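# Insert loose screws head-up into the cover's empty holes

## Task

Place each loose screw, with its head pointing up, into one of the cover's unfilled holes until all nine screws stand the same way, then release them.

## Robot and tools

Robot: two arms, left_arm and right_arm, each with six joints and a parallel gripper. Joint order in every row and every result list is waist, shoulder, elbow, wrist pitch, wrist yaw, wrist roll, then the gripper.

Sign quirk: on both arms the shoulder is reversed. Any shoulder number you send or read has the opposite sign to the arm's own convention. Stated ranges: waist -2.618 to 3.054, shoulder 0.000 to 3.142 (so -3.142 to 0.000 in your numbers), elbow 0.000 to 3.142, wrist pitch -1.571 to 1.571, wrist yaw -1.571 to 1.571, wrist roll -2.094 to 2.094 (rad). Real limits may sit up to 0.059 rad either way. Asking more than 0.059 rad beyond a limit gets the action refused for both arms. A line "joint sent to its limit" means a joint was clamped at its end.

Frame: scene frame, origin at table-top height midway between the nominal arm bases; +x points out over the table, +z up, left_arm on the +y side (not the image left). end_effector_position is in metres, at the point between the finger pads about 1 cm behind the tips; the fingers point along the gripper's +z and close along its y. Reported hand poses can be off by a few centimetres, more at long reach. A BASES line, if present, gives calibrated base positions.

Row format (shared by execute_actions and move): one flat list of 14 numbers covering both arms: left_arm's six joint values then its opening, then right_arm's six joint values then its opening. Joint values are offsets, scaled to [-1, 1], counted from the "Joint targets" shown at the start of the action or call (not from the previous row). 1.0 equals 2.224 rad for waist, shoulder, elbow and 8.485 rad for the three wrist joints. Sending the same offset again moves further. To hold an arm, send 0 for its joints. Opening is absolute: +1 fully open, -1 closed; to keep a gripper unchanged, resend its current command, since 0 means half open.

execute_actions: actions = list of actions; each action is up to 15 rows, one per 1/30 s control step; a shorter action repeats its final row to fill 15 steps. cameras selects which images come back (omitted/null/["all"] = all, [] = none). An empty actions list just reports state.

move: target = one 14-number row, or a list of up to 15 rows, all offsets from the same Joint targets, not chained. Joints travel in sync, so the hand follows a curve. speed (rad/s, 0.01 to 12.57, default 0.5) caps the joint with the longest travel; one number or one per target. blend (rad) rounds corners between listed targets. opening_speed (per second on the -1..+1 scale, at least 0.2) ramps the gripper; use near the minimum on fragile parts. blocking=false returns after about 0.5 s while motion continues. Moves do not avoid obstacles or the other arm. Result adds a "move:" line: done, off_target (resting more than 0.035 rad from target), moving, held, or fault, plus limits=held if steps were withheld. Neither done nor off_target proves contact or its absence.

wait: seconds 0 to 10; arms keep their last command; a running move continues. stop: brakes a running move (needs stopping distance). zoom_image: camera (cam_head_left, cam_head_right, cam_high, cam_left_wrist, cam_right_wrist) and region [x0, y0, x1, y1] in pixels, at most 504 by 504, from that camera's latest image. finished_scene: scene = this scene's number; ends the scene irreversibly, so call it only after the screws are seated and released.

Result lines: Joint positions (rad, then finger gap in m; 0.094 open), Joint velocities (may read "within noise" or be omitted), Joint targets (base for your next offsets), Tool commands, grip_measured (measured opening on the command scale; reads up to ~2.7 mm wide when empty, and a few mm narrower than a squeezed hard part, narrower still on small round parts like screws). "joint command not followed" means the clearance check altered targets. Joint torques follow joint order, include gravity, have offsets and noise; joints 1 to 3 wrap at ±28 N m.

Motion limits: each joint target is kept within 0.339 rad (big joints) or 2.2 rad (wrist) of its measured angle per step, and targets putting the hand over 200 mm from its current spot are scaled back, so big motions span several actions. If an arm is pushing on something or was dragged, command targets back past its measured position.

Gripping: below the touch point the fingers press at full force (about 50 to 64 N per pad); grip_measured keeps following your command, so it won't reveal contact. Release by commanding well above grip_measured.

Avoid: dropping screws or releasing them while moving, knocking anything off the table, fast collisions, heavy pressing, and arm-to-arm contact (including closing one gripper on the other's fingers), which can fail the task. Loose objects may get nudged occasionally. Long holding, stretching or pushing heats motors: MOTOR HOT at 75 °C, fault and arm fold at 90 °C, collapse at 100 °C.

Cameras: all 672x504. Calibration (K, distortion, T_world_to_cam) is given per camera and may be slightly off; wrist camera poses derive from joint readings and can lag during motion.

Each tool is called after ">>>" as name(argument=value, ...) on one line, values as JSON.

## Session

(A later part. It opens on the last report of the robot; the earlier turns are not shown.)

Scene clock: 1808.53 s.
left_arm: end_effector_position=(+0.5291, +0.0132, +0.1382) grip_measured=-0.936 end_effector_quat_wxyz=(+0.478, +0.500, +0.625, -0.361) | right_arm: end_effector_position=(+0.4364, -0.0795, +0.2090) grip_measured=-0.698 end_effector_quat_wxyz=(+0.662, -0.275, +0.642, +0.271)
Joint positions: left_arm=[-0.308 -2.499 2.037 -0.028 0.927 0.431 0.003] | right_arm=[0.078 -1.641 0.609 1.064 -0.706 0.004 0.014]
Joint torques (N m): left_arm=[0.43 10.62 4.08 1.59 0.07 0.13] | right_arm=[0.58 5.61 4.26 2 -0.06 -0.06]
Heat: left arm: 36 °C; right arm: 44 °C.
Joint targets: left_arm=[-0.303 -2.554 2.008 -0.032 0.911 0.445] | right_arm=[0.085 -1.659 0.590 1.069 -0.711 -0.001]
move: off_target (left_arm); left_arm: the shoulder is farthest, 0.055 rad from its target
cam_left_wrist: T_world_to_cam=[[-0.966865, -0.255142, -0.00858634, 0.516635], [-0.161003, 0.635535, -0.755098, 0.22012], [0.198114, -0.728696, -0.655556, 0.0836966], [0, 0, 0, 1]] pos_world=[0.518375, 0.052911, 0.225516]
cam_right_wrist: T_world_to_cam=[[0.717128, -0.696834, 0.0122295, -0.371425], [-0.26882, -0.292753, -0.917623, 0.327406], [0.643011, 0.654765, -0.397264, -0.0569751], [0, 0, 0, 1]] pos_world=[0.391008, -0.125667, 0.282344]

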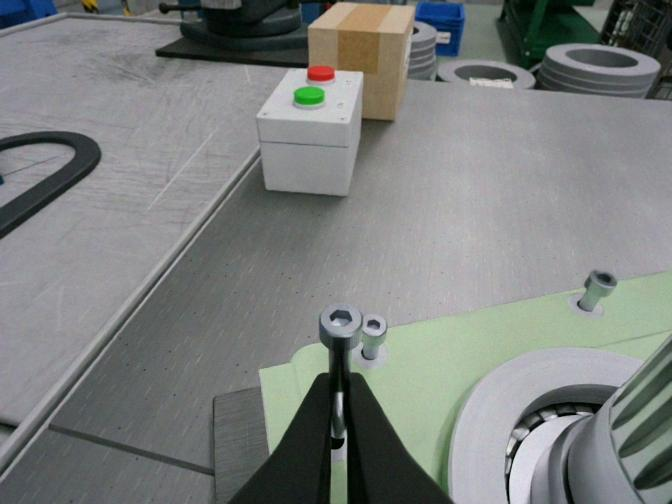

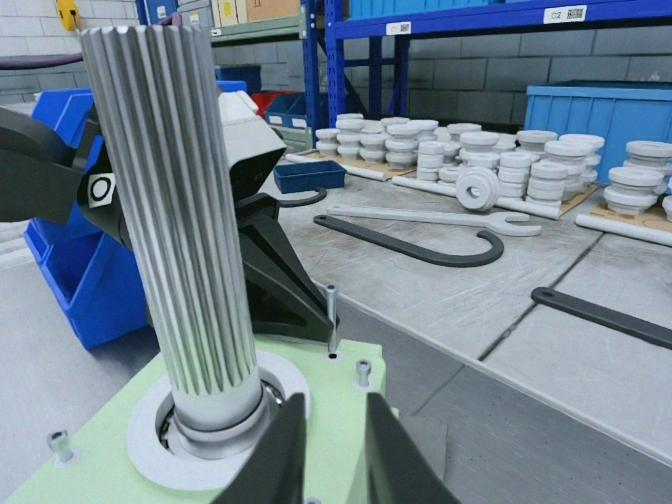

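>>> execute_actions(actions=[])

Scene clock: 1867.63 s.
left_arm: end_effector_position=(+0.5290, +0.0132, +0.1383) grip_measured=-0.936 end_effector_quat_wxyz=(+0.479, +0.501, +0.624, -0.361) | right_arm: end_effector_position=(+0.4364, -0.0795, +0.2090) grip_measured=-0.698 end_effector_quat_wxyz=(+0.662, -0.275, +0.642, +0.271)
Joint positions: left_arm=[-0.308 -2.499 2.037 -0.027 0.928 0.431 0.003] | right_arm=[0.078 -1.641 0.609 1.064 -0.706 0.004 0.014]
Joint velocities: within noise
Joint torques (N m): left_arm=[0.42 10.56 4.18 1.61 0.03 0.12] | right_arm=[0.57 5.61 4.26 2.01 -0.06 -0.05]
Heat: left arm: 36 °C; right arm: 44 °C.
Joint targets: left_arm=[-0.303 -2.554 2.009 -0.032 0.911 0.445] | right_arm=[0.085 -1.659 0.590 1.069 -0.711 -0.001]
Tool commands: left_gripper/opening=-1.0 right_gripper/opening=-0.7
camera_calibration:
cam_left_wrist: T_world_to_cam=[[-0.967042, -0.254459, -0.00901941, 0.51669], [-0.160093, 0.635196, -0.755577, 0.219758], [0.197992, -0.72923, -0.654998, 0.0836828], [0, 0, 0, 1]] pos_world=[0.518274, 0.052911, 0.225516]
cam_right_wrist: T_world_to_cam=[[0.717128, -0.696834, 0.0122295, -0.371425], [-0.26882, -0.292753, -0.917623, 0.327406], [0.643011, 0.654765, -0.397264, -0.0569751], [0, 0, 0, 1]] pos_world=[0.391008, -0.125667, 0.282344]

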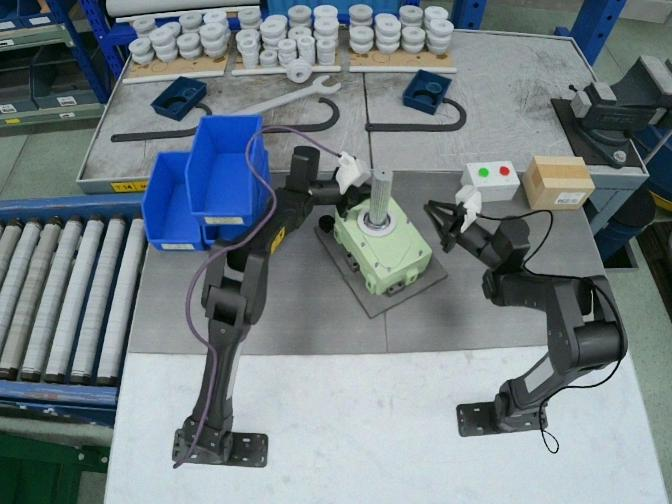

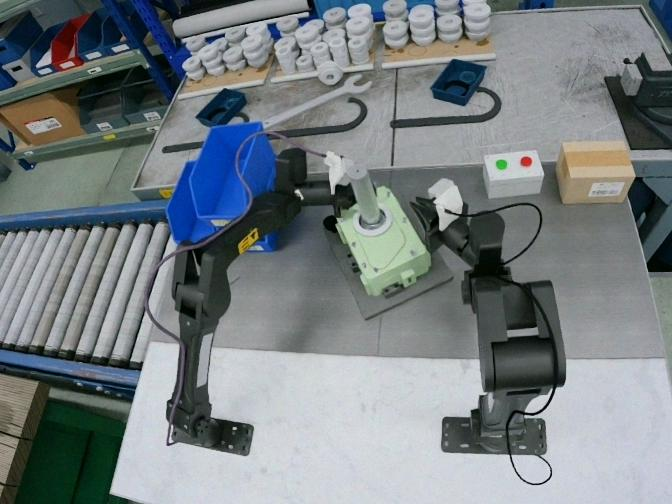

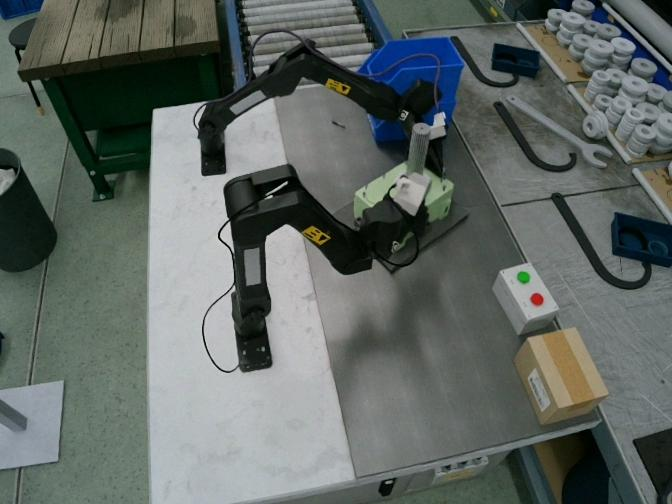

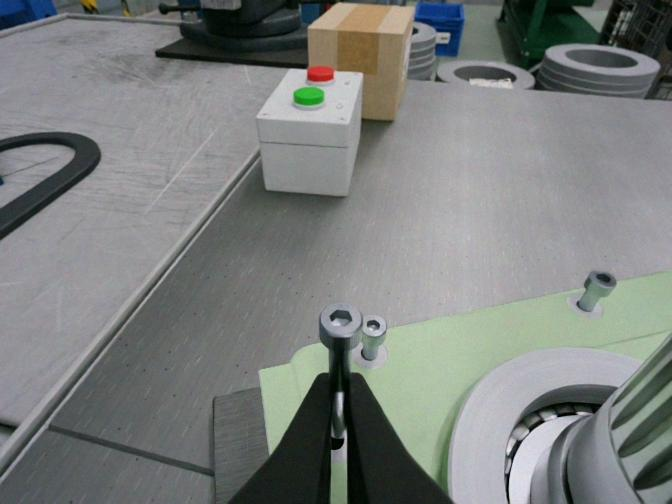

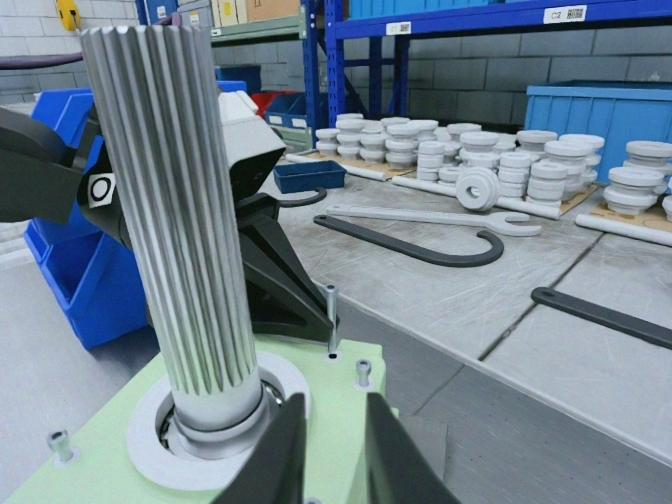

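>>> zoom_image(camera="cam_right_wrist", region=[230, 220, 390, 380])

>>> zoom_image(camera="cam_head_left", region=[270, 140, 440, 270])

>>> zoom_image(camera="cam_head_right", region=[280, 140, 440, 260])

>>> zoom_image(camera="cam_left_wrist", region=[240, 290, 440, 504])

Scaled by 3.150 (camera's finer frame: 960x720).

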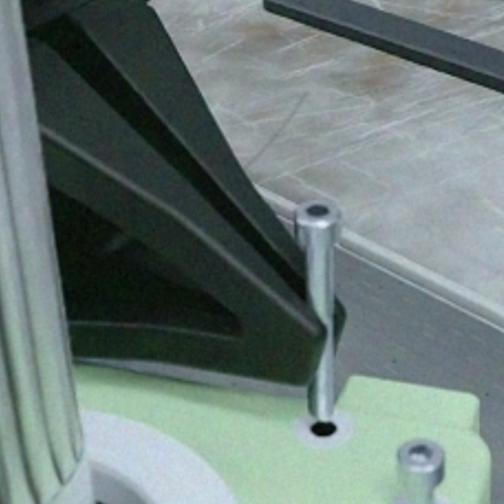

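Scaled by 2.965 (camera's finer frame: 960x720).

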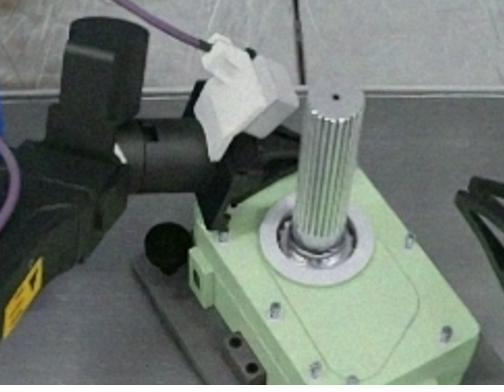

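Scaled by 3.150 (camera's finer frame: 960x720).

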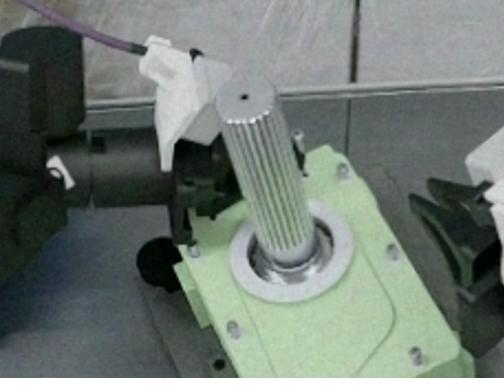

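Scaled by 2.355 (camera's finer frame: 960x720).

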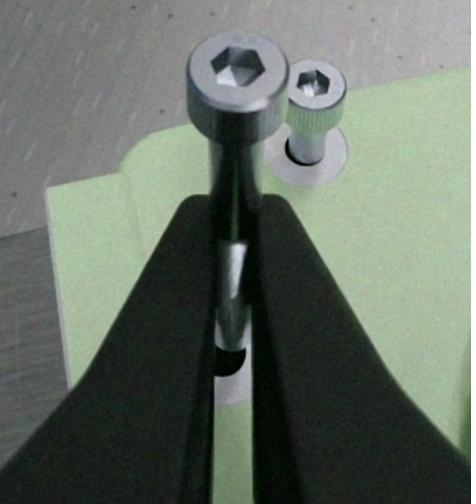

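>>> move(target=[[0,0.0899,0,0,0,0,-1,0,0,0,0,0,0,-0.7],[0,0.486,-0.3548,-0.0607,0,0,-1,0,0,0,0,0,0,-0.7],[-0.0773,0.486,-0.3548,-0.0607,-0.1074,-0.0501,-1,0,0,0,0,0,0,-0.7],[-0.0773,0.2907,-0.1592,-0.1751,-0.1074,-0.0501,-1,0,0,0,0,0,0,-0.7]], speed=[0.4,0.9,0.9,0.9], blend=[0.05,0.1,0.1,0], cameras=["cam_head_left","cam_left_wrist"])

Scene clock: 1933.03 s.
left_arm: end_effector_position=(+0.2468, +0.2090, +0.1213) grip_measured=-0.937 end_effector_quat_wxyz=(-0.093, +0.259, +0.961, +0.018) | right_arm: end_effector_position=(+0.4364, -0.0795, +0.2090) grip_measured=-0.698 end_effector_quat_wxyz=(+0.662, -0.275, +0.642, +0.271)
Joint positions: left_arm=[-0.469 -1.886 1.628 -1.503 0.008 0.03 0.003] | right_arm=[0.078 -1.641 0.609 1.064 -0.706 0.004 0.014]
Joint torques (N m): left_arm=[-0.44 7.34 7.25 0 -0.09 -0.12] | right_arm=[0.58 5.6 4.25 2.01 -0.07 -0.06]
Heat: left arm: 37 °C; right arm: 44 °C.
Joint targets: left_arm=[-0.475 -1.907 1.654 -1.518 0.000 0.020] | right_arm=[0.085 -1.659 0.590 1.069 -0.711 -0.001]
move: done
cam_left_wrist: T_world_to_cam=[[-0.483706, -0.875228, -0.00203205, 0.303069], [-0.713447, 0.392949, 0.580159, 0.062501], [-0.506973, 0.282076, -0.814501, 0.253228], [0, 0, 0, 1]] pos_world=[0.319568, 0.169265, 0.17061]

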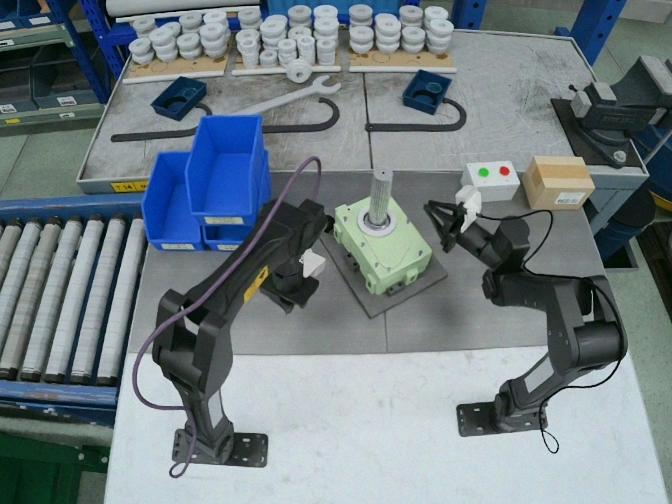

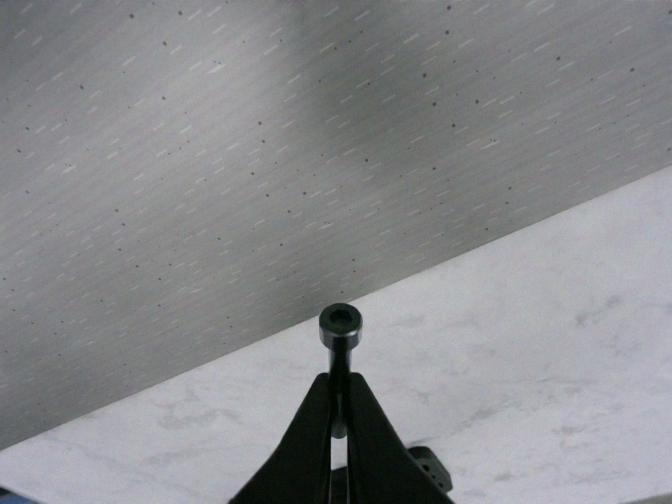

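>>> move(target=[0,-0.0344,-0.1351,0.0444,0,0,-1,0,0,0,0,0,0,-0.7], speed=0.25, cameras=["cam_left_wrist"])

Scene clock: 1949.00 s.
left_arm: end_effector_position=(+0.2500, +0.2073, +0.0306) grip_measured=-0.937 end_effector_quat_wxyz=(-0.092, +0.259, +0.961, +0.018) | right_arm: end_effector_position=(+0.4364, -0.0795, +0.2090) grip_measured=-0.698 end_effector_quat_wxyz=(+0.662, -0.275, +0.642, +0.271)
Joint positions: left_arm=[-0.469 -1.962 1.365 -1.161 0.007 0.03 0.003] | right_arm=[0.078 -1.641 0.609 1.064 -0.706 0.004 0.014]
Joint torques (N m): left_arm=[-0.43 7.73 3.93 0.34 -0.05 -0.08] | right_arm=[0.57 5.6 4.26 2 -0.07 -0.05]
Heat: left arm: 36 °C; right arm: 44 °C.
Joint targets: left_arm=[-0.475 -1.983 1.354 -1.141 0.000 0.020] | right_arm=[0.085 -1.659 0.590 1.069 -0.711 -0.001]
move: done
cam_left_wrist: T_world_to_cam=[[-0.483754, -0.875201, -0.00237681, 0.303023], [-0.714909, 0.393585, 0.577924, 0.118389], [-0.504864, 0.281272, -0.816087, 0.181123], [0, 0, 0, 1]] pos_world=[0.322668, 0.167665, 0.0801128]

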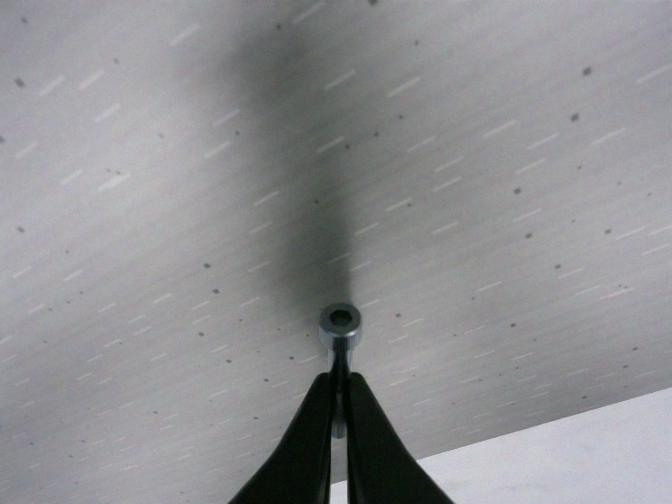

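>>> move(target=[0,-0.0140,0,0.0036,0,0,-1,0,0,0,0,0,0,-0.7], speed=0.15, cameras=["cam_left_wrist"])

Scene clock: 1955.77 s.
left_arm: end_effector_position=(+0.2542, +0.2051, +0.0208) grip_measured=-0.937 end_effector_quat_wxyz=(-0.091, +0.259, +0.961, +0.018) | right_arm: end_effector_position=(+0.4364, -0.0795, +0.2090) grip_measured=-0.698 end_effector_quat_wxyz=(+0.662, -0.275, +0.642, +0.271)
Joint positions: left_arm=[-0.469 -1.99 1.365 -1.131 0.007 0.03 0.003] | right_arm=[0.078 -1.641 0.609 1.064 -0.706 0.004 0.014]
Joint torques (N m): left_arm=[-0.42 7.5 3.81 0.32 -0.1 -0.15] | right_arm=[0.57 5.6 4.26 2 -0.06 -0.05]
Heat: left arm: 36 °C; right arm: 44 °C.
Joint targets: left_arm=[-0.475 -2.014 1.354 -1.111 0.000 0.020] | right_arm=[0.085 -1.659 0.590 1.069 -0.711 -0.001]
move: done
cam_left_wrist: T_world_to_cam=[[-0.483403, -0.875395, -0.00250258, 0.302984], [-0.715835, 0.393643, 0.576736, 0.128168], [-0.503887, 0.280587, -0.816927, 0.17575], [0, 0, 0, 1]] pos_world=[0.326769, 0.165465, 0.0704142]

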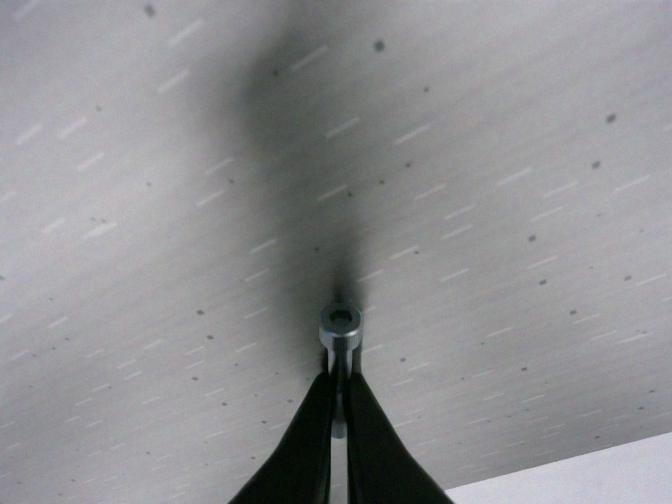

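>>> move(target=[[0,0,0,0,0,0,-0.5,0,0,0,0,0,0,-0.7],[0,0.0603,0,-0.0158,0,0,-0.5,0,0,0,0,0,0,-0.7]], speed=0.3, opening_speed=0.5, cameras=["cam_left_wrist"])

Scene clock: 1964.73 s.
left_arm: end_effector_position=(+0.2391, +0.2133, +0.0503) grip_measured=-0.503 end_effector_quat_wxyz=(-0.097, +0.259, +0.961, +0.020) | right_arm: end_effector_position=(+0.4364, -0.0795, +0.2090) grip_measured=-0.698 end_effector_quat_wxyz=(+0.662, -0.275, +0.642, +0.271)
Joint positions: left_arm=[-0.469 -1.904 1.365 -1.23 0.007 0.03 0.023] | right_arm=[0.078 -1.641 0.609 1.064 -0.706 0.004 0.014]
Joint torques (N m): left_arm=[-0.5 11.34 3.96 0 -0.1 -0.11] | right_arm=[0.58 5.6 4.25 2.01 -0.06 -0.06]
Heat: left arm: 36 °C; right arm: 44 °C.
Joint targets: left_arm=[-0.475 -1.881 1.354 -1.245 0.000 0.020] | right_arm=[0.085 -1.659 0.590 1.069 -0.711 -0.001]
move: done
cam_left_wrist: T_world_to_cam=[[-0.483507, -0.875336, -0.00283434, 0.303065], [-0.709107, 0.389785, 0.587567, 0.0958716], [-0.513214, 0.286103, -0.80917, 0.190657], [0, 0, 0, 1]] pos_world=[0.312365, 0.173367, 0.0988019]

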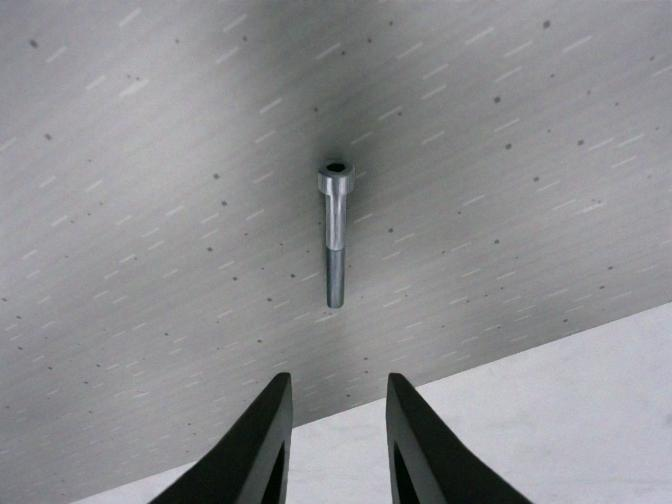

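>>> move(target=[0,-0.1205,0.1529,-0.0295,0,0,-0.5,0,0,0,0,0,0,-0.7], speed=0.3, cameras=["cam_left_wrist"])

Scene clock: 1977.03 s.
left_arm: end_effector_position=(+0.2551, +0.2046, +0.0582) grip_measured=-0.503 end_effector_quat_wxyz=(-0.176, +0.256, +0.950, +0.039) | right_arm: end_effector_position=(+0.4364, -0.0795, +0.2090) grip_measured=-0.698 end_effector_quat_wxyz=(+0.662, -0.275, +0.642, +0.271)
Joint positions: left_arm=[-0.469 -2.122 1.669 -1.482 0.007 0.03 0.023] | right_arm=[0.078 -1.641 0.609 1.064 -0.706 0.004 0.014]
Joint torques (N m): left_arm=[-0.47 8.55 6.64 -0.29 -0.07 -0.11] | right_arm=[0.57 5.61 4.26 2.01 -0.06 -0.06]
Heat: left arm: 36 °C; right arm: 44 °C.
Joint targets: left_arm=[-0.475 -2.149 1.694 -1.495 0.000 0.020] | right_arm=[0.085 -1.659 0.590 1.069 -0.711 -0.001]
move: done
cam_left_wrist: T_world_to_cam=[[-0.483794, -0.875181, -0.00154845, 0.303132], [-0.614986, 0.3387, 0.712092, 0.0850978], [-0.622684, 0.345458, -0.702085, 0.217323], [0, 0, 0, 1]] pos_world=[0.334311, 0.161397, 0.0924513]

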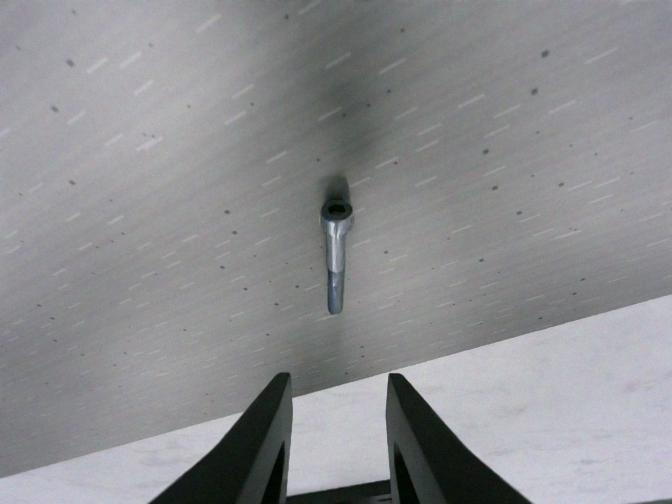

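>>> move(target=[0,-0.0207,-0.0369,0.0141,0,0,-0.5,0,0,0,0,0,0,-0.7], speed=0.15, cameras=["cam_left_wrist"])

Scene clock: 1987.87 s.
left_arm: end_effector_position=(+0.2574, +0.2034, +0.0296) grip_measured=-0.503 end_effector_quat_wxyz=(-0.180, +0.255, +0.949, +0.039) | right_arm: end_effector_position=(+0.4364, -0.0795, +0.2090) grip_measured=-0.698 end_effector_quat_wxyz=(+0.662, -0.275, +0.642, +0.271)
Joint positions: left_arm=[-0.469 -2.168 1.623 -1.396 0.007 0.03 0.023] | right_arm=[0.078 -1.641 0.609 1.064 -0.706 0.004 0.014]
Joint torques (N m): left_arm=[-0.58 8.7 3.69 0.04 -0.06 -0.11] | right_arm=[0.58 5.6 4.26 2.01 -0.07 -0.06]
Heat: left arm: 36 °C; right arm: 44 °C.
Joint targets: left_arm=[-0.475 -2.195 1.612 -1.375 0.000 0.020] | right_arm=[0.085 -1.659 0.590 1.069 -0.711 -0.001]
move: done
cam_left_wrist: T_world_to_cam=[[-0.483809, -0.875172, -0.00150188, 0.303072], [-0.610451, 0.336236, 0.717144, 0.106524], [-0.627119, 0.347877, -0.696924, 0.199567], [0, 0, 0, 1]] pos_world=[0.336808, 0.159998, 0.063145]

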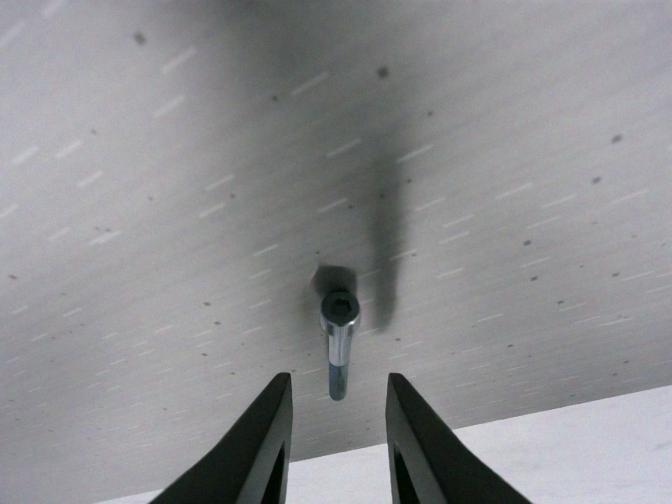

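>>> move(target=[0,-0.0135,0,0.0022,0,0,-0.5,0,0,0,0,0,0,-0.7], speed=0.15, cameras=["cam_left_wrist"])

>>> zoom_image(camera="cam_left_wrist", region=[240, 290, 440, 490])

Scene clock: 1999.43 s.
left_arm: end_effector_position=(+0.2580, +0.2031, +0.0212) grip_measured=-0.503 end_effector_quat_wxyz=(-0.185, +0.255, +0.948, +0.041) | right_arm: end_effector_position=(+0.4364, -0.0795, +0.2090) grip_measured=-0.698 end_effector_quat_wxyz=(+0.662, -0.275, +0.642, +0.271)
Joint positions: left_arm=[-0.469 -2.192 1.623 -1.383 0.007 0.029 0.023] | right_arm=[0.078 -1.641 0.609 1.064 -0.706 0.004 0.014]
Joint torques (N m): left_arm=[-0.44 8.4 3.62 0.08 -0.08 -0.12] | right_arm=[0.58 5.61 4.25 2 -0.06 -0.06]
Heat: left arm: 36 °C; right arm: 44 °C.
Joint targets: left_arm=[-0.475 -2.225 1.612 -1.357 0.000 0.020] | right_arm=[0.085 -1.659 0.590 1.069 -0.711 -0.001]
move: done
cam_left_wrist: T_world_to_cam=[[-0.483584, -0.875296, -0.00157606, 0.30314], [-0.60333, 0.332022, 0.725089, 0.111781], [-0.634145, 0.351593, -0.688653, 0.195176], [0, 0, 0, 1]] pos_world=[0.337804, 0.159601, 0.053835]

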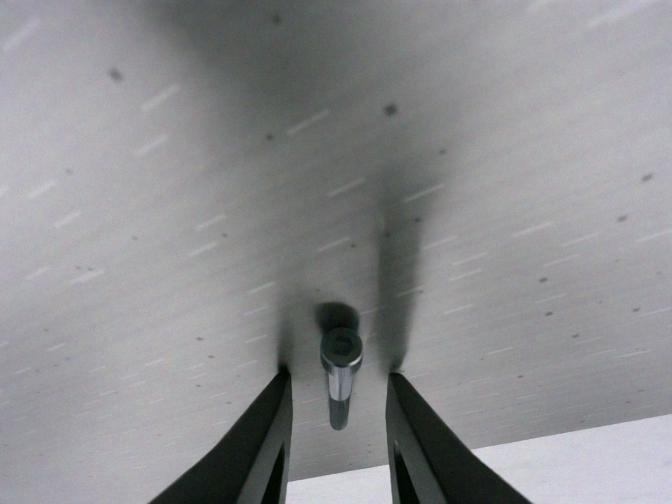

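Scaled by 2.520 (camera's finer frame: 960x720).

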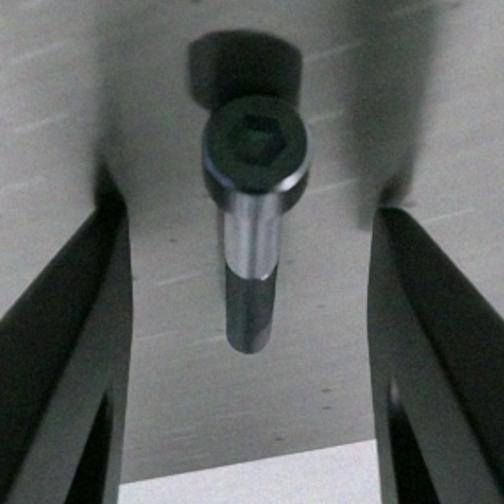

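>>> move(target=[[0,0.036,0,-0.006,0,0,-0.5,0,0,0,0,0,0,-0.7],[0,0,0,-0.0012,0,0,-0.5,0,0,0,0,0,0,-0.7]], speed=0.15, cameras=["cam_left_wrist"])

>>> zoom_image(camera="cam_left_wrist", region=[240, 290, 440, 490])

Scene clock: 2015.33 s.
left_arm: end_effector_position=(+0.2569, +0.2037, +0.0214) grip_measured=-0.503 end_effector_quat_wxyz=(-0.189, +0.255, +0.948, +0.042) | right_arm: end_effector_position=(+0.4364, -0.0795, +0.2090) grip_measured=-0.698 end_effector_quat_wxyz=(+0.662, -0.275, +0.642, +0.271)
Joint positions: left_arm=[-0.469 -2.194 1.623 -1.389 0.007 0.029 0.023] | right_arm=[0.078 -1.641 0.609 1.064 -0.706 0.004 0.014]
Joint torques (N m): left_arm=[-0.42 8.38 3.64 0.01 -0.08 -0.1] | right_arm=[0.57 5.61 4.25 2 -0.07 -0.06]
Heat: left arm: 36 °C; right arm: 44 °C.
Joint targets: left_arm=[-0.475 -2.225 1.612 -1.367 0.000 0.020] | right_arm=[0.085 -1.659 0.590 1.069 -0.711 -0.001]
move: done
cam_left_wrist: T_world_to_cam=[[-0.483544, -0.875319, -0.00156627, 0.303082], [-0.599187, 0.329698, 0.729572, 0.110114], [-0.638091, 0.353718, -0.683903, 0.194751], [0, 0, 0, 1]] pos_world=[0.336801, 0.160103, 0.0533294]

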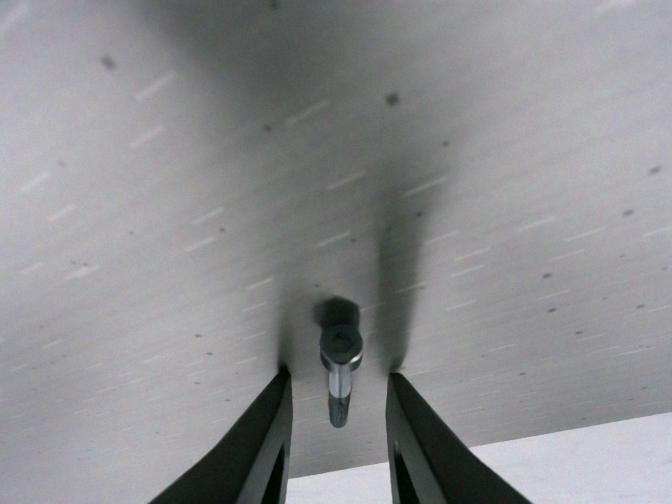

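Scaled by 2.520 (camera's finer frame: 960x720).

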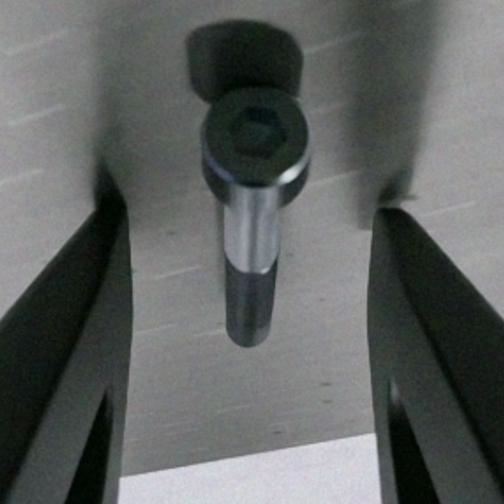

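>>> move(target=[[0,0,0,0,0,0,-1,0,0,0,0,0,0,-0.7],[0,0.045,0,0,0,0,-1,0,0,0,0,0,0,-0.7]], speed=0.25, opening_speed=0.8, cameras=["cam_left_wrist"])

>>> zoom_image(camera="cam_left_wrist", region=[240, 290, 440, 490])

Scene clock: 2023.63 s.
left_arm: end_effector_position=(+0.2607, +0.2025, +0.0319) grip_measured=-0.941 end_effector_quat_wxyz=(-0.170, +0.256, +0.951, +0.039) | right_arm: end_effector_position=(+0.4364, -0.0795, +0.2090) grip_measured=-0.698 end_effector_quat_wxyz=(+0.662, -0.275, +0.642, +0.271)
Joint positions: left_arm=[-0.469 -2.158 1.623 -1.386 0.003 0.029 0.003] | right_arm=[0.078 -1.641 0.609 1.064 -0.706 0.004 0.014]
Joint torques (N m): left_arm=[-0.42 14.31 3.84 0.06 -0.03 -0.11] | right_arm=[0.57 5.61 4.25 2.01 -0.07 -0.05]
Heat: left arm: 36 °C; right arm: 44 °C.
Joint targets: left_arm=[-0.475 -2.124 1.612 -1.367 0.000 0.020] | right_arm=[0.085 -1.659 0.590 1.069 -0.711 -0.001]
move: done
cam_left_wrist: T_world_to_cam=[[-0.484455, -0.874797, -0.00586941, 0.30413], [-0.624438, 0.341094, 0.702661, 0.110213], [-0.612683, 0.344073, -0.711501, 0.201016], [0, 0, 0, 1]] pos_world=[0.339317, 0.159295, 0.0673661]

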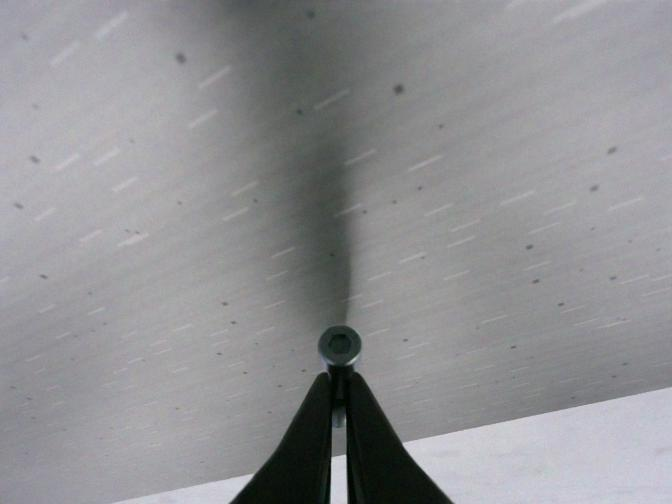

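Scaled by 2.520 (camera's finer frame: 960x720).

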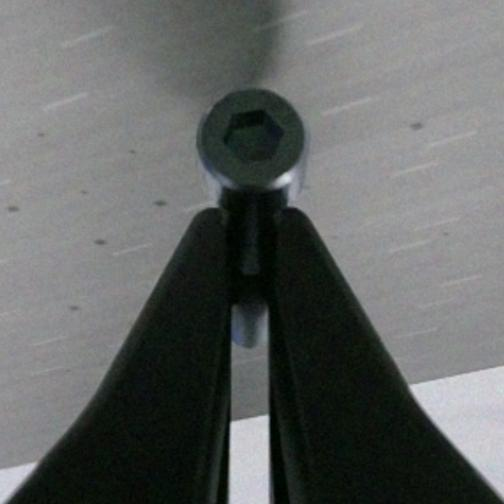

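>>> move(target=[[0,0.0974,0,-0.0133,0,0,-1,0,0,0,0,0,0,-0.7],[0,0.2927,-0.1763,0.1048,0,0,-1,0,0,0,0,0,0,-0.7],[0.1115,0.2927,-0.1763,0.1048,0.0972,0.0663,-1,0,0,0,0,0,0,-0.7],[0.1115,-0.2149,0.4419,0.0758,0.0972,0.0663,-1,0,0,0,0,0,0,-0.7]], speed=[0.4,0.8,0.8,0.8], blend=[0.05,0.1,0.1,0], cameras=["cam_head_right","cam_left_wrist","cam_right_wrist"])

Scene clock: 2069.27 s.
left_arm: end_effector_position=(+0.5575, +0.0695, +0.1933) grip_measured=-0.941 end_effector_quat_wxyz=(+0.434, +0.487, +0.699, -0.294) | right_arm: end_effector_position=(+0.4364, -0.0795, +0.2090) grip_measured=-0.698 end_effector_quat_wxyz=(+0.662, -0.275, +0.642, +0.271)
Joint positions: left_arm=[-0.231 -2.572 2.567 -0.705 0.808 0.571 0.003] | right_arm=[0.078 -1.641 0.609 1.064 -0.706 0.004 0.014]
Joint torques (N m): left_arm=[0.32 13.01 8.57 1.36 0.48 0.06] | right_arm=[0.58 5.61 4.26 2.01 -0.06 -0.05]
Heat: left arm: 37 °C; right arm: 44 °C.
Joint targets: left_arm=[-0.227 -2.603 2.595 -0.724 0.825 0.583] | right_arm=[0.085 -1.659 0.590 1.069 -0.711 -0.001]
move: done
cam_left_wrist: T_world_to_cam=[[-0.928346, -0.371708, 0.00261224, 0.543413], [-0.29194, 0.724737, -0.624121, 0.272023], [0.230098, -0.580163, -0.781324, 0.151369], [0, 0, 0, 1]] pos_world=[0.54906, 0.0926642, 0.286624]
cam_right_wrist: T_world_to_cam=[[0.717128, -0.696834, 0.0122295, -0.371425], [-0.26882, -0.292753, -0.917623, 0.327406], [0.643011, 0.654765, -0.397264, -0.0569751], [0, 0, 0, 1]] pos_world=[0.391008, -0.125667, 0.282344]

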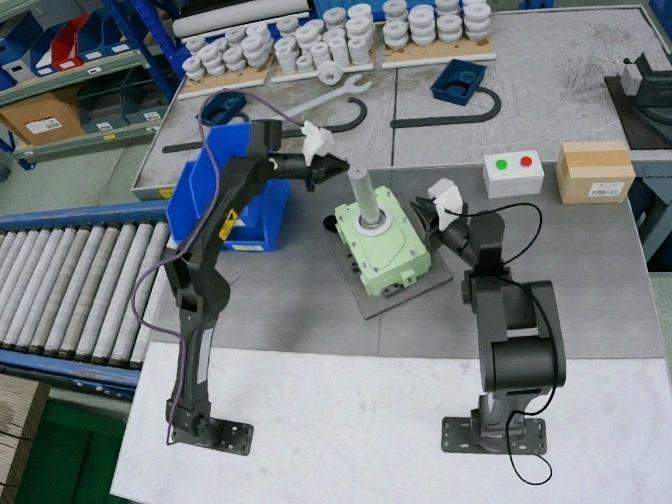

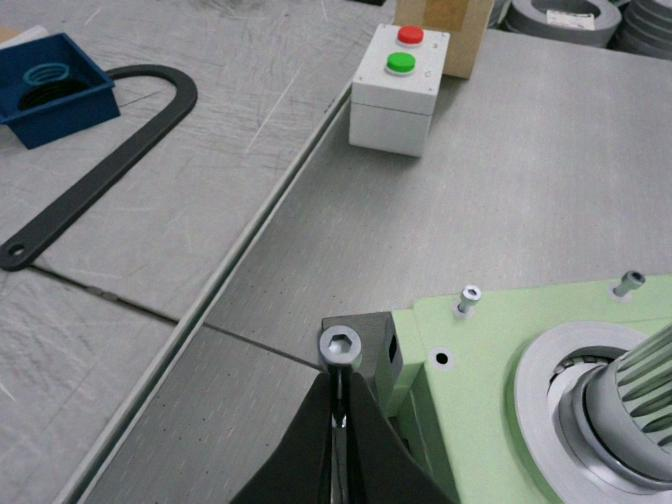

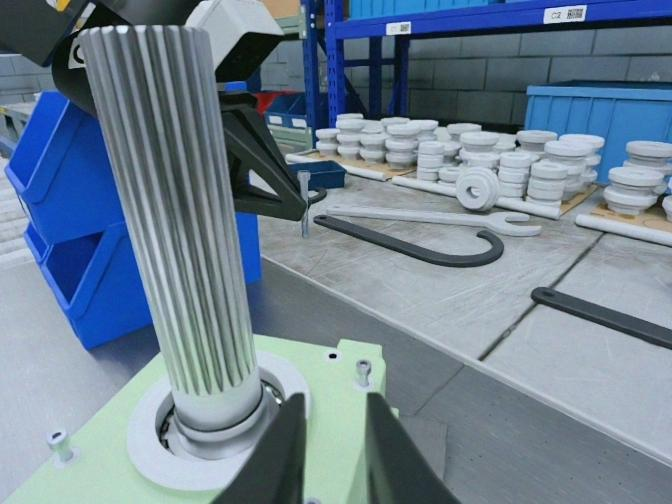

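>>> move(target=[-0.045,0,0,0,0,0,-1,0,0,0,0,0,0,-0.7], speed=0.3, cameras=["cam_left_wrist","cam_right_wrist"])

>>> zoom_image(camera="cam_right_wrist", region=[230, 180, 430, 380])

>>> zoom_image(camera="cam_left_wrist", region=[260, 324, 440, 504])

Scene clock: 2078.20 s.
left_arm: end_effector_position=(+0.5260, +0.0134, +0.1936) grip_measured=-0.941 end_effector_quat_wxyz=(+0.419, +0.521, +0.673, -0.316) | right_arm: end_effector_position=(+0.4364, -0.0795, +0.2090) grip_measured=-0.698 end_effector_quat_wxyz=(+0.662, -0.275, +0.642, +0.271)
Joint positions: left_arm=[-0.33 -2.572 2.567 -0.705 0.811 0.571 0.003] | right_arm=[0.078 -1.641 0.609 1.064 -0.706 0.004 0.014]
Joint torques (N m): left_arm=[0.21 13.08 8.68 1.41 0.44 0.1] | right_arm=[0.58 5.61 4.26 2.01 -0.06 -0.05]
Heat: left arm: 37 °C; right arm: 44 °C.
Joint targets: left_arm=[-0.327 -2.603 2.595 -0.724 0.824 0.583] | right_arm=[0.085 -1.659 0.590 1.069 -0.711 -0.001]
move: done
cam_left_wrist: T_world_to_cam=[[-0.961118, -0.276111, 0.00382097, 0.509066], [-0.217757, 0.749339, -0.625359, 0.264523], [0.169805, -0.601876, -0.780328, 0.158071], [0, 0, 0, 1]] pos_world=[0.520033, 0.0374801, 0.286824]
cam_right_wrist: T_world_to_cam=[[0.717128, -0.696834, 0.0122295, -0.371425], [-0.26882, -0.292753, -0.917623, 0.327406], [0.643011, 0.654765, -0.397264, -0.0569751], [0, 0, 0, 1]] pos_world=[0.391008, -0.125667, 0.282344]

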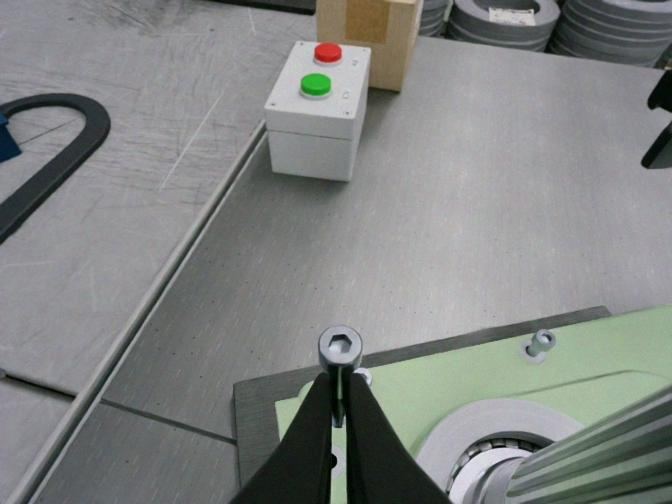

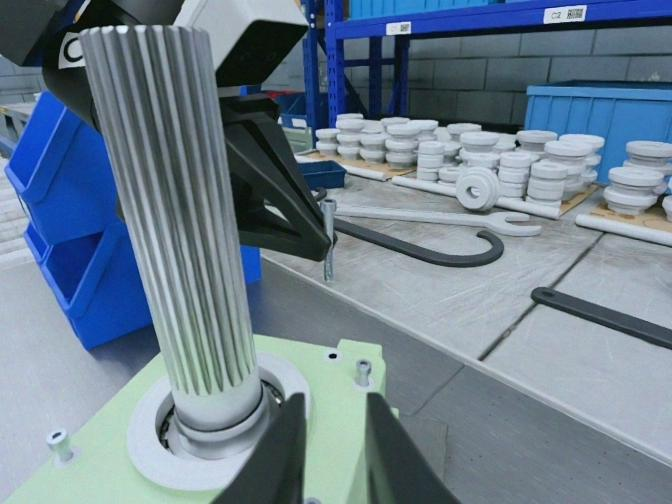

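Scaled by 2.520 (camera's finer frame: 960x720).

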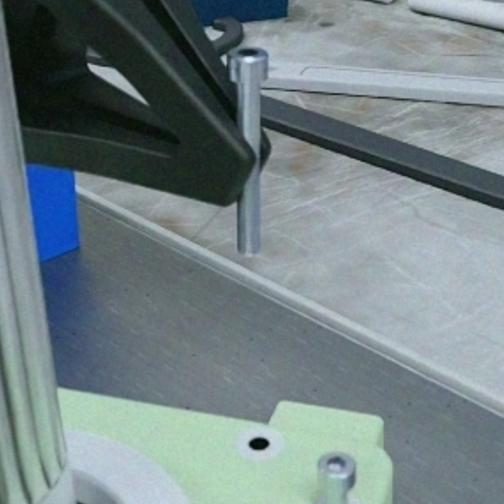

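Scaled by 2.800 (camera's finer frame: 960x720).

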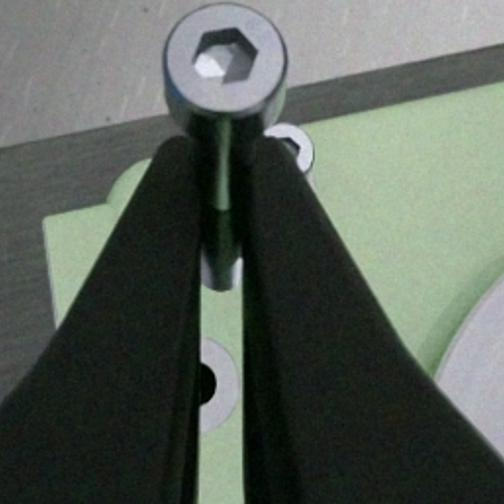

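>>> move(target=[0,0.0211,-0.1023,0.02145,0,0,-1,0,0,0,0,0,0,-0.7], speed=0.25, cameras=["cam_left_wrist","cam_right_wrist"])

>>> zoom_image(camera="cam_right_wrist", region=[280, 270, 380, 370])

>>> zoom_image(camera="cam_left_wrist", region=[300, 404, 400, 504])

Scene clock: 2093.17 s.
left_arm: end_effector_position=(+0.5278, +0.0126, +0.1424) grip_measured=-0.941 end_effector_quat_wxyz=(+0.404, +0.519, +0.682, -0.321) | right_arm: end_effector_position=(+0.4364, -0.0795, +0.2090) grip_measured=-0.698 end_effector_quat_wxyz=(+0.662, -0.275, +0.642, +0.271)
Joint positions: left_arm=[-0.33 -2.572 2.382 -0.556 0.812 0.571 0.003] | right_arm=[0.078 -1.641 0.609 1.064 -0.706 0.004 0.014]
Joint torques (N m): left_arm=[0.14 17.54 5.22 1.65 0.47 0.1] | right_arm=[0.58 5.61 4.26 2 -0.07 -0.06]
Heat: left arm: 37 °C; right arm: 44 °C.
Joint targets: left_arm=[-0.327 -2.556 2.367 -0.542 0.824 0.582] | right_arm=[0.085 -1.659 0.590 1.069 -0.711 -0.001]
move: done
cam_left_wrist: T_world_to_cam=[[-0.960649, -0.275806, 0.0329261, 0.506342], [-0.23817, 0.756909, -0.608575, 0.241725], [0.142926, -0.59247, -0.792813, 0.13314], [0, 0, 0, 1]] pos_world=[0.52496, 0.0355699, 0.235991]
cam_right_wrist: T_world_to_cam=[[0.717128, -0.696834, 0.0122295, -0.371425], [-0.26882, -0.292753, -0.917623, 0.327406], [0.643011, 0.654765, -0.397264, -0.0569751], [0, 0, 0, 1]] pos_world=[0.391008, -0.125667, 0.282344]

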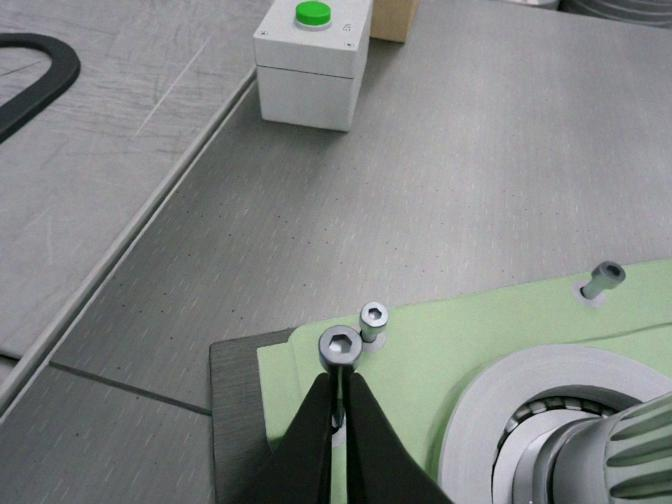

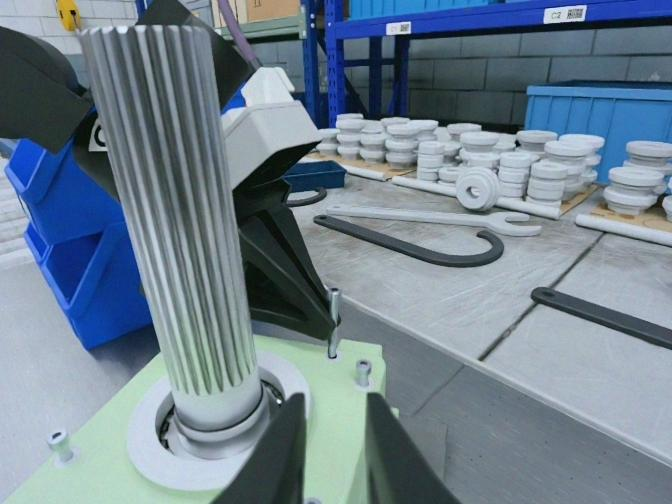

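Scaled by 5.040 (camera's finer frame: 960x720).

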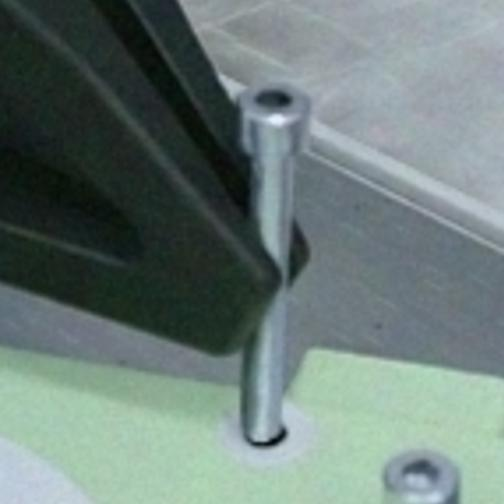

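Scaled by 5.040 (camera's finer frame: 960x720).

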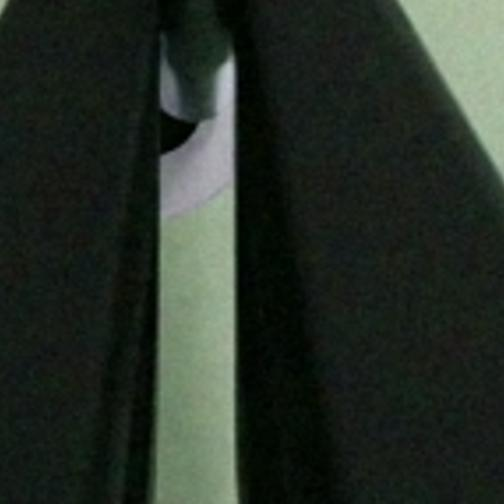

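>>> move(target=[[0,0,0.036,-0.0094,0,0,-1,0,0,0,0,0,0,-0.7],[0.022,0,0.036,-0.0094,0,0,-1,0,0,0,0,0,0,-0.7],[0.0012,0,0.036,-0.0094,0,0,-1,0,0,0,0,0,0,-0.7],[0.0012,0,0.004,-0.001,0,0,-1,0,0,0,0,0,0,-0.7]], speed=0.2, cameras=["cam_left_wrist","cam_right_wrist"])

>>> zoom_image(camera="cam_right_wrist", region=[280, 270, 380, 370])

>>> zoom_image(camera="cam_left_wrist", region=[300, 404, 400, 504])

Scene clock: 2118.53 s.
left_arm: end_effector_position=(+0.5276, +0.0127, +0.1442) grip_measured=-0.941 end_effector_quat_wxyz=(+0.404, +0.519, +0.682, -0.321) | right_arm: end_effector_position=(+0.4364, -0.0795, +0.2090) grip_measured=-0.698 end_effector_quat_wxyz=(+0.662, -0.275, +0.642, +0.271)
Joint positions: left_arm=[-0.33 -2.572 2.39 -0.564 0.812 0.571 0.003] | right_arm=[0.078 -1.641 0.609 1.064 -0.706 0.004 0.014]
Joint torques (N m): left_arm=[0.36 17.46 5.3 1.66 0.46 0.08] | right_arm=[0.57 5.61 4.26 2 -0.06 -0.06]
Heat: left arm: 38 °C; right arm: 44 °C.
Joint targets: left_arm=[-0.324 -2.556 2.376 -0.550 0.824 0.582] | right_arm=[0.085 -1.659 0.590 1.069 -0.711 -0.001]
move: done
cam_left_wrist: T_world_to_cam=[[-0.960634, -0.275783, 0.0335548, 0.506026], [-0.238593, 0.757089, -0.608186, 0.24298], [0.142324, -0.59225, -0.793085, 0.135034], [0, 0, 0, 1]] pos_world=[0.52486, 0.0355697, 0.237891]
cam_right_wrist: T_world_to_cam=[[0.717128, -0.696834, 0.0122295, -0.371425], [-0.26882, -0.292753, -0.917623, 0.327406], [0.643011, 0.654765, -0.397264, -0.0569751], [0, 0, 0, 1]] pos_world=[0.391008, -0.125667, 0.282344]

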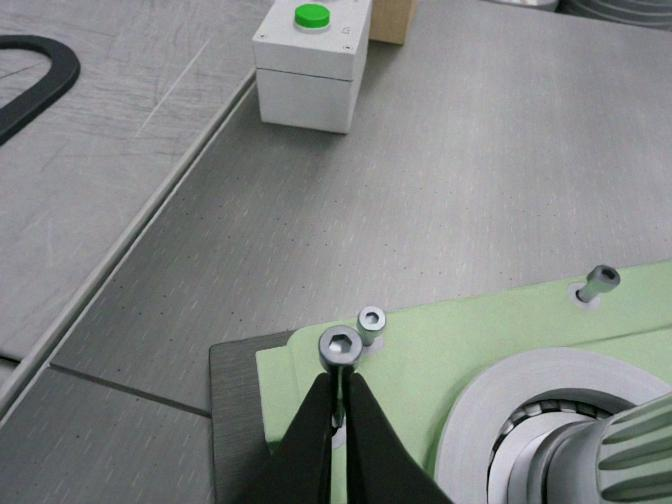

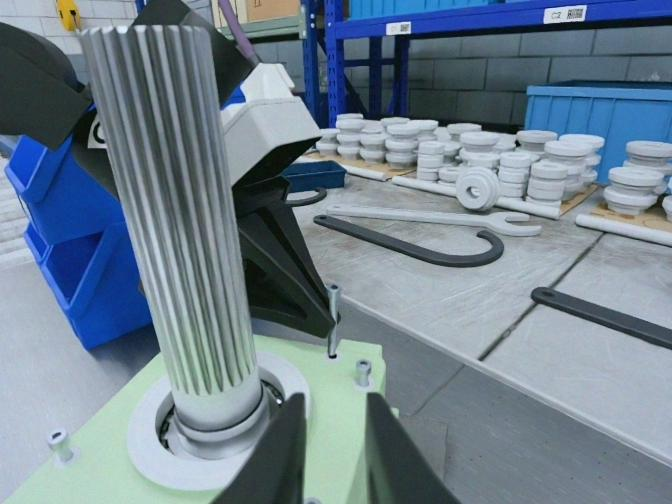

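Scaled by 5.040 (camera's finer frame: 960x720).

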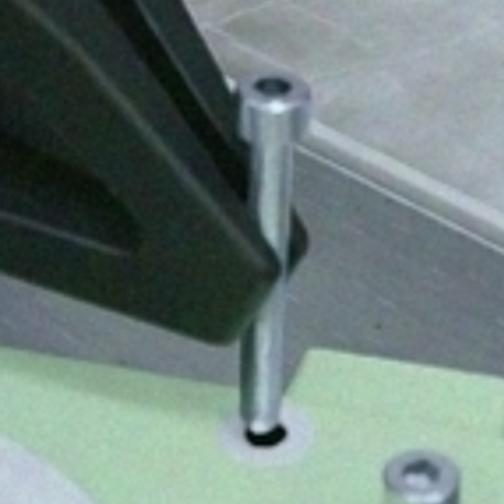

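Scaled by 5.040 (camera's finer frame: 960x720).

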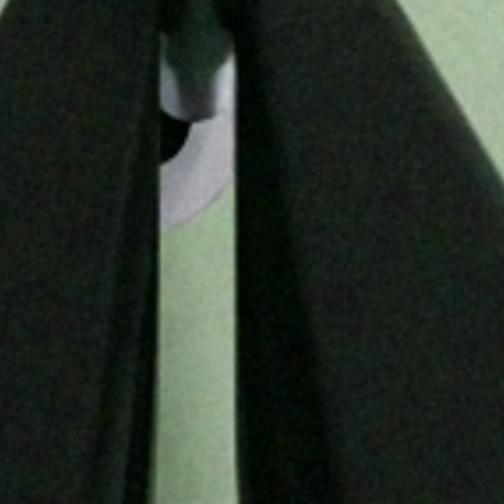

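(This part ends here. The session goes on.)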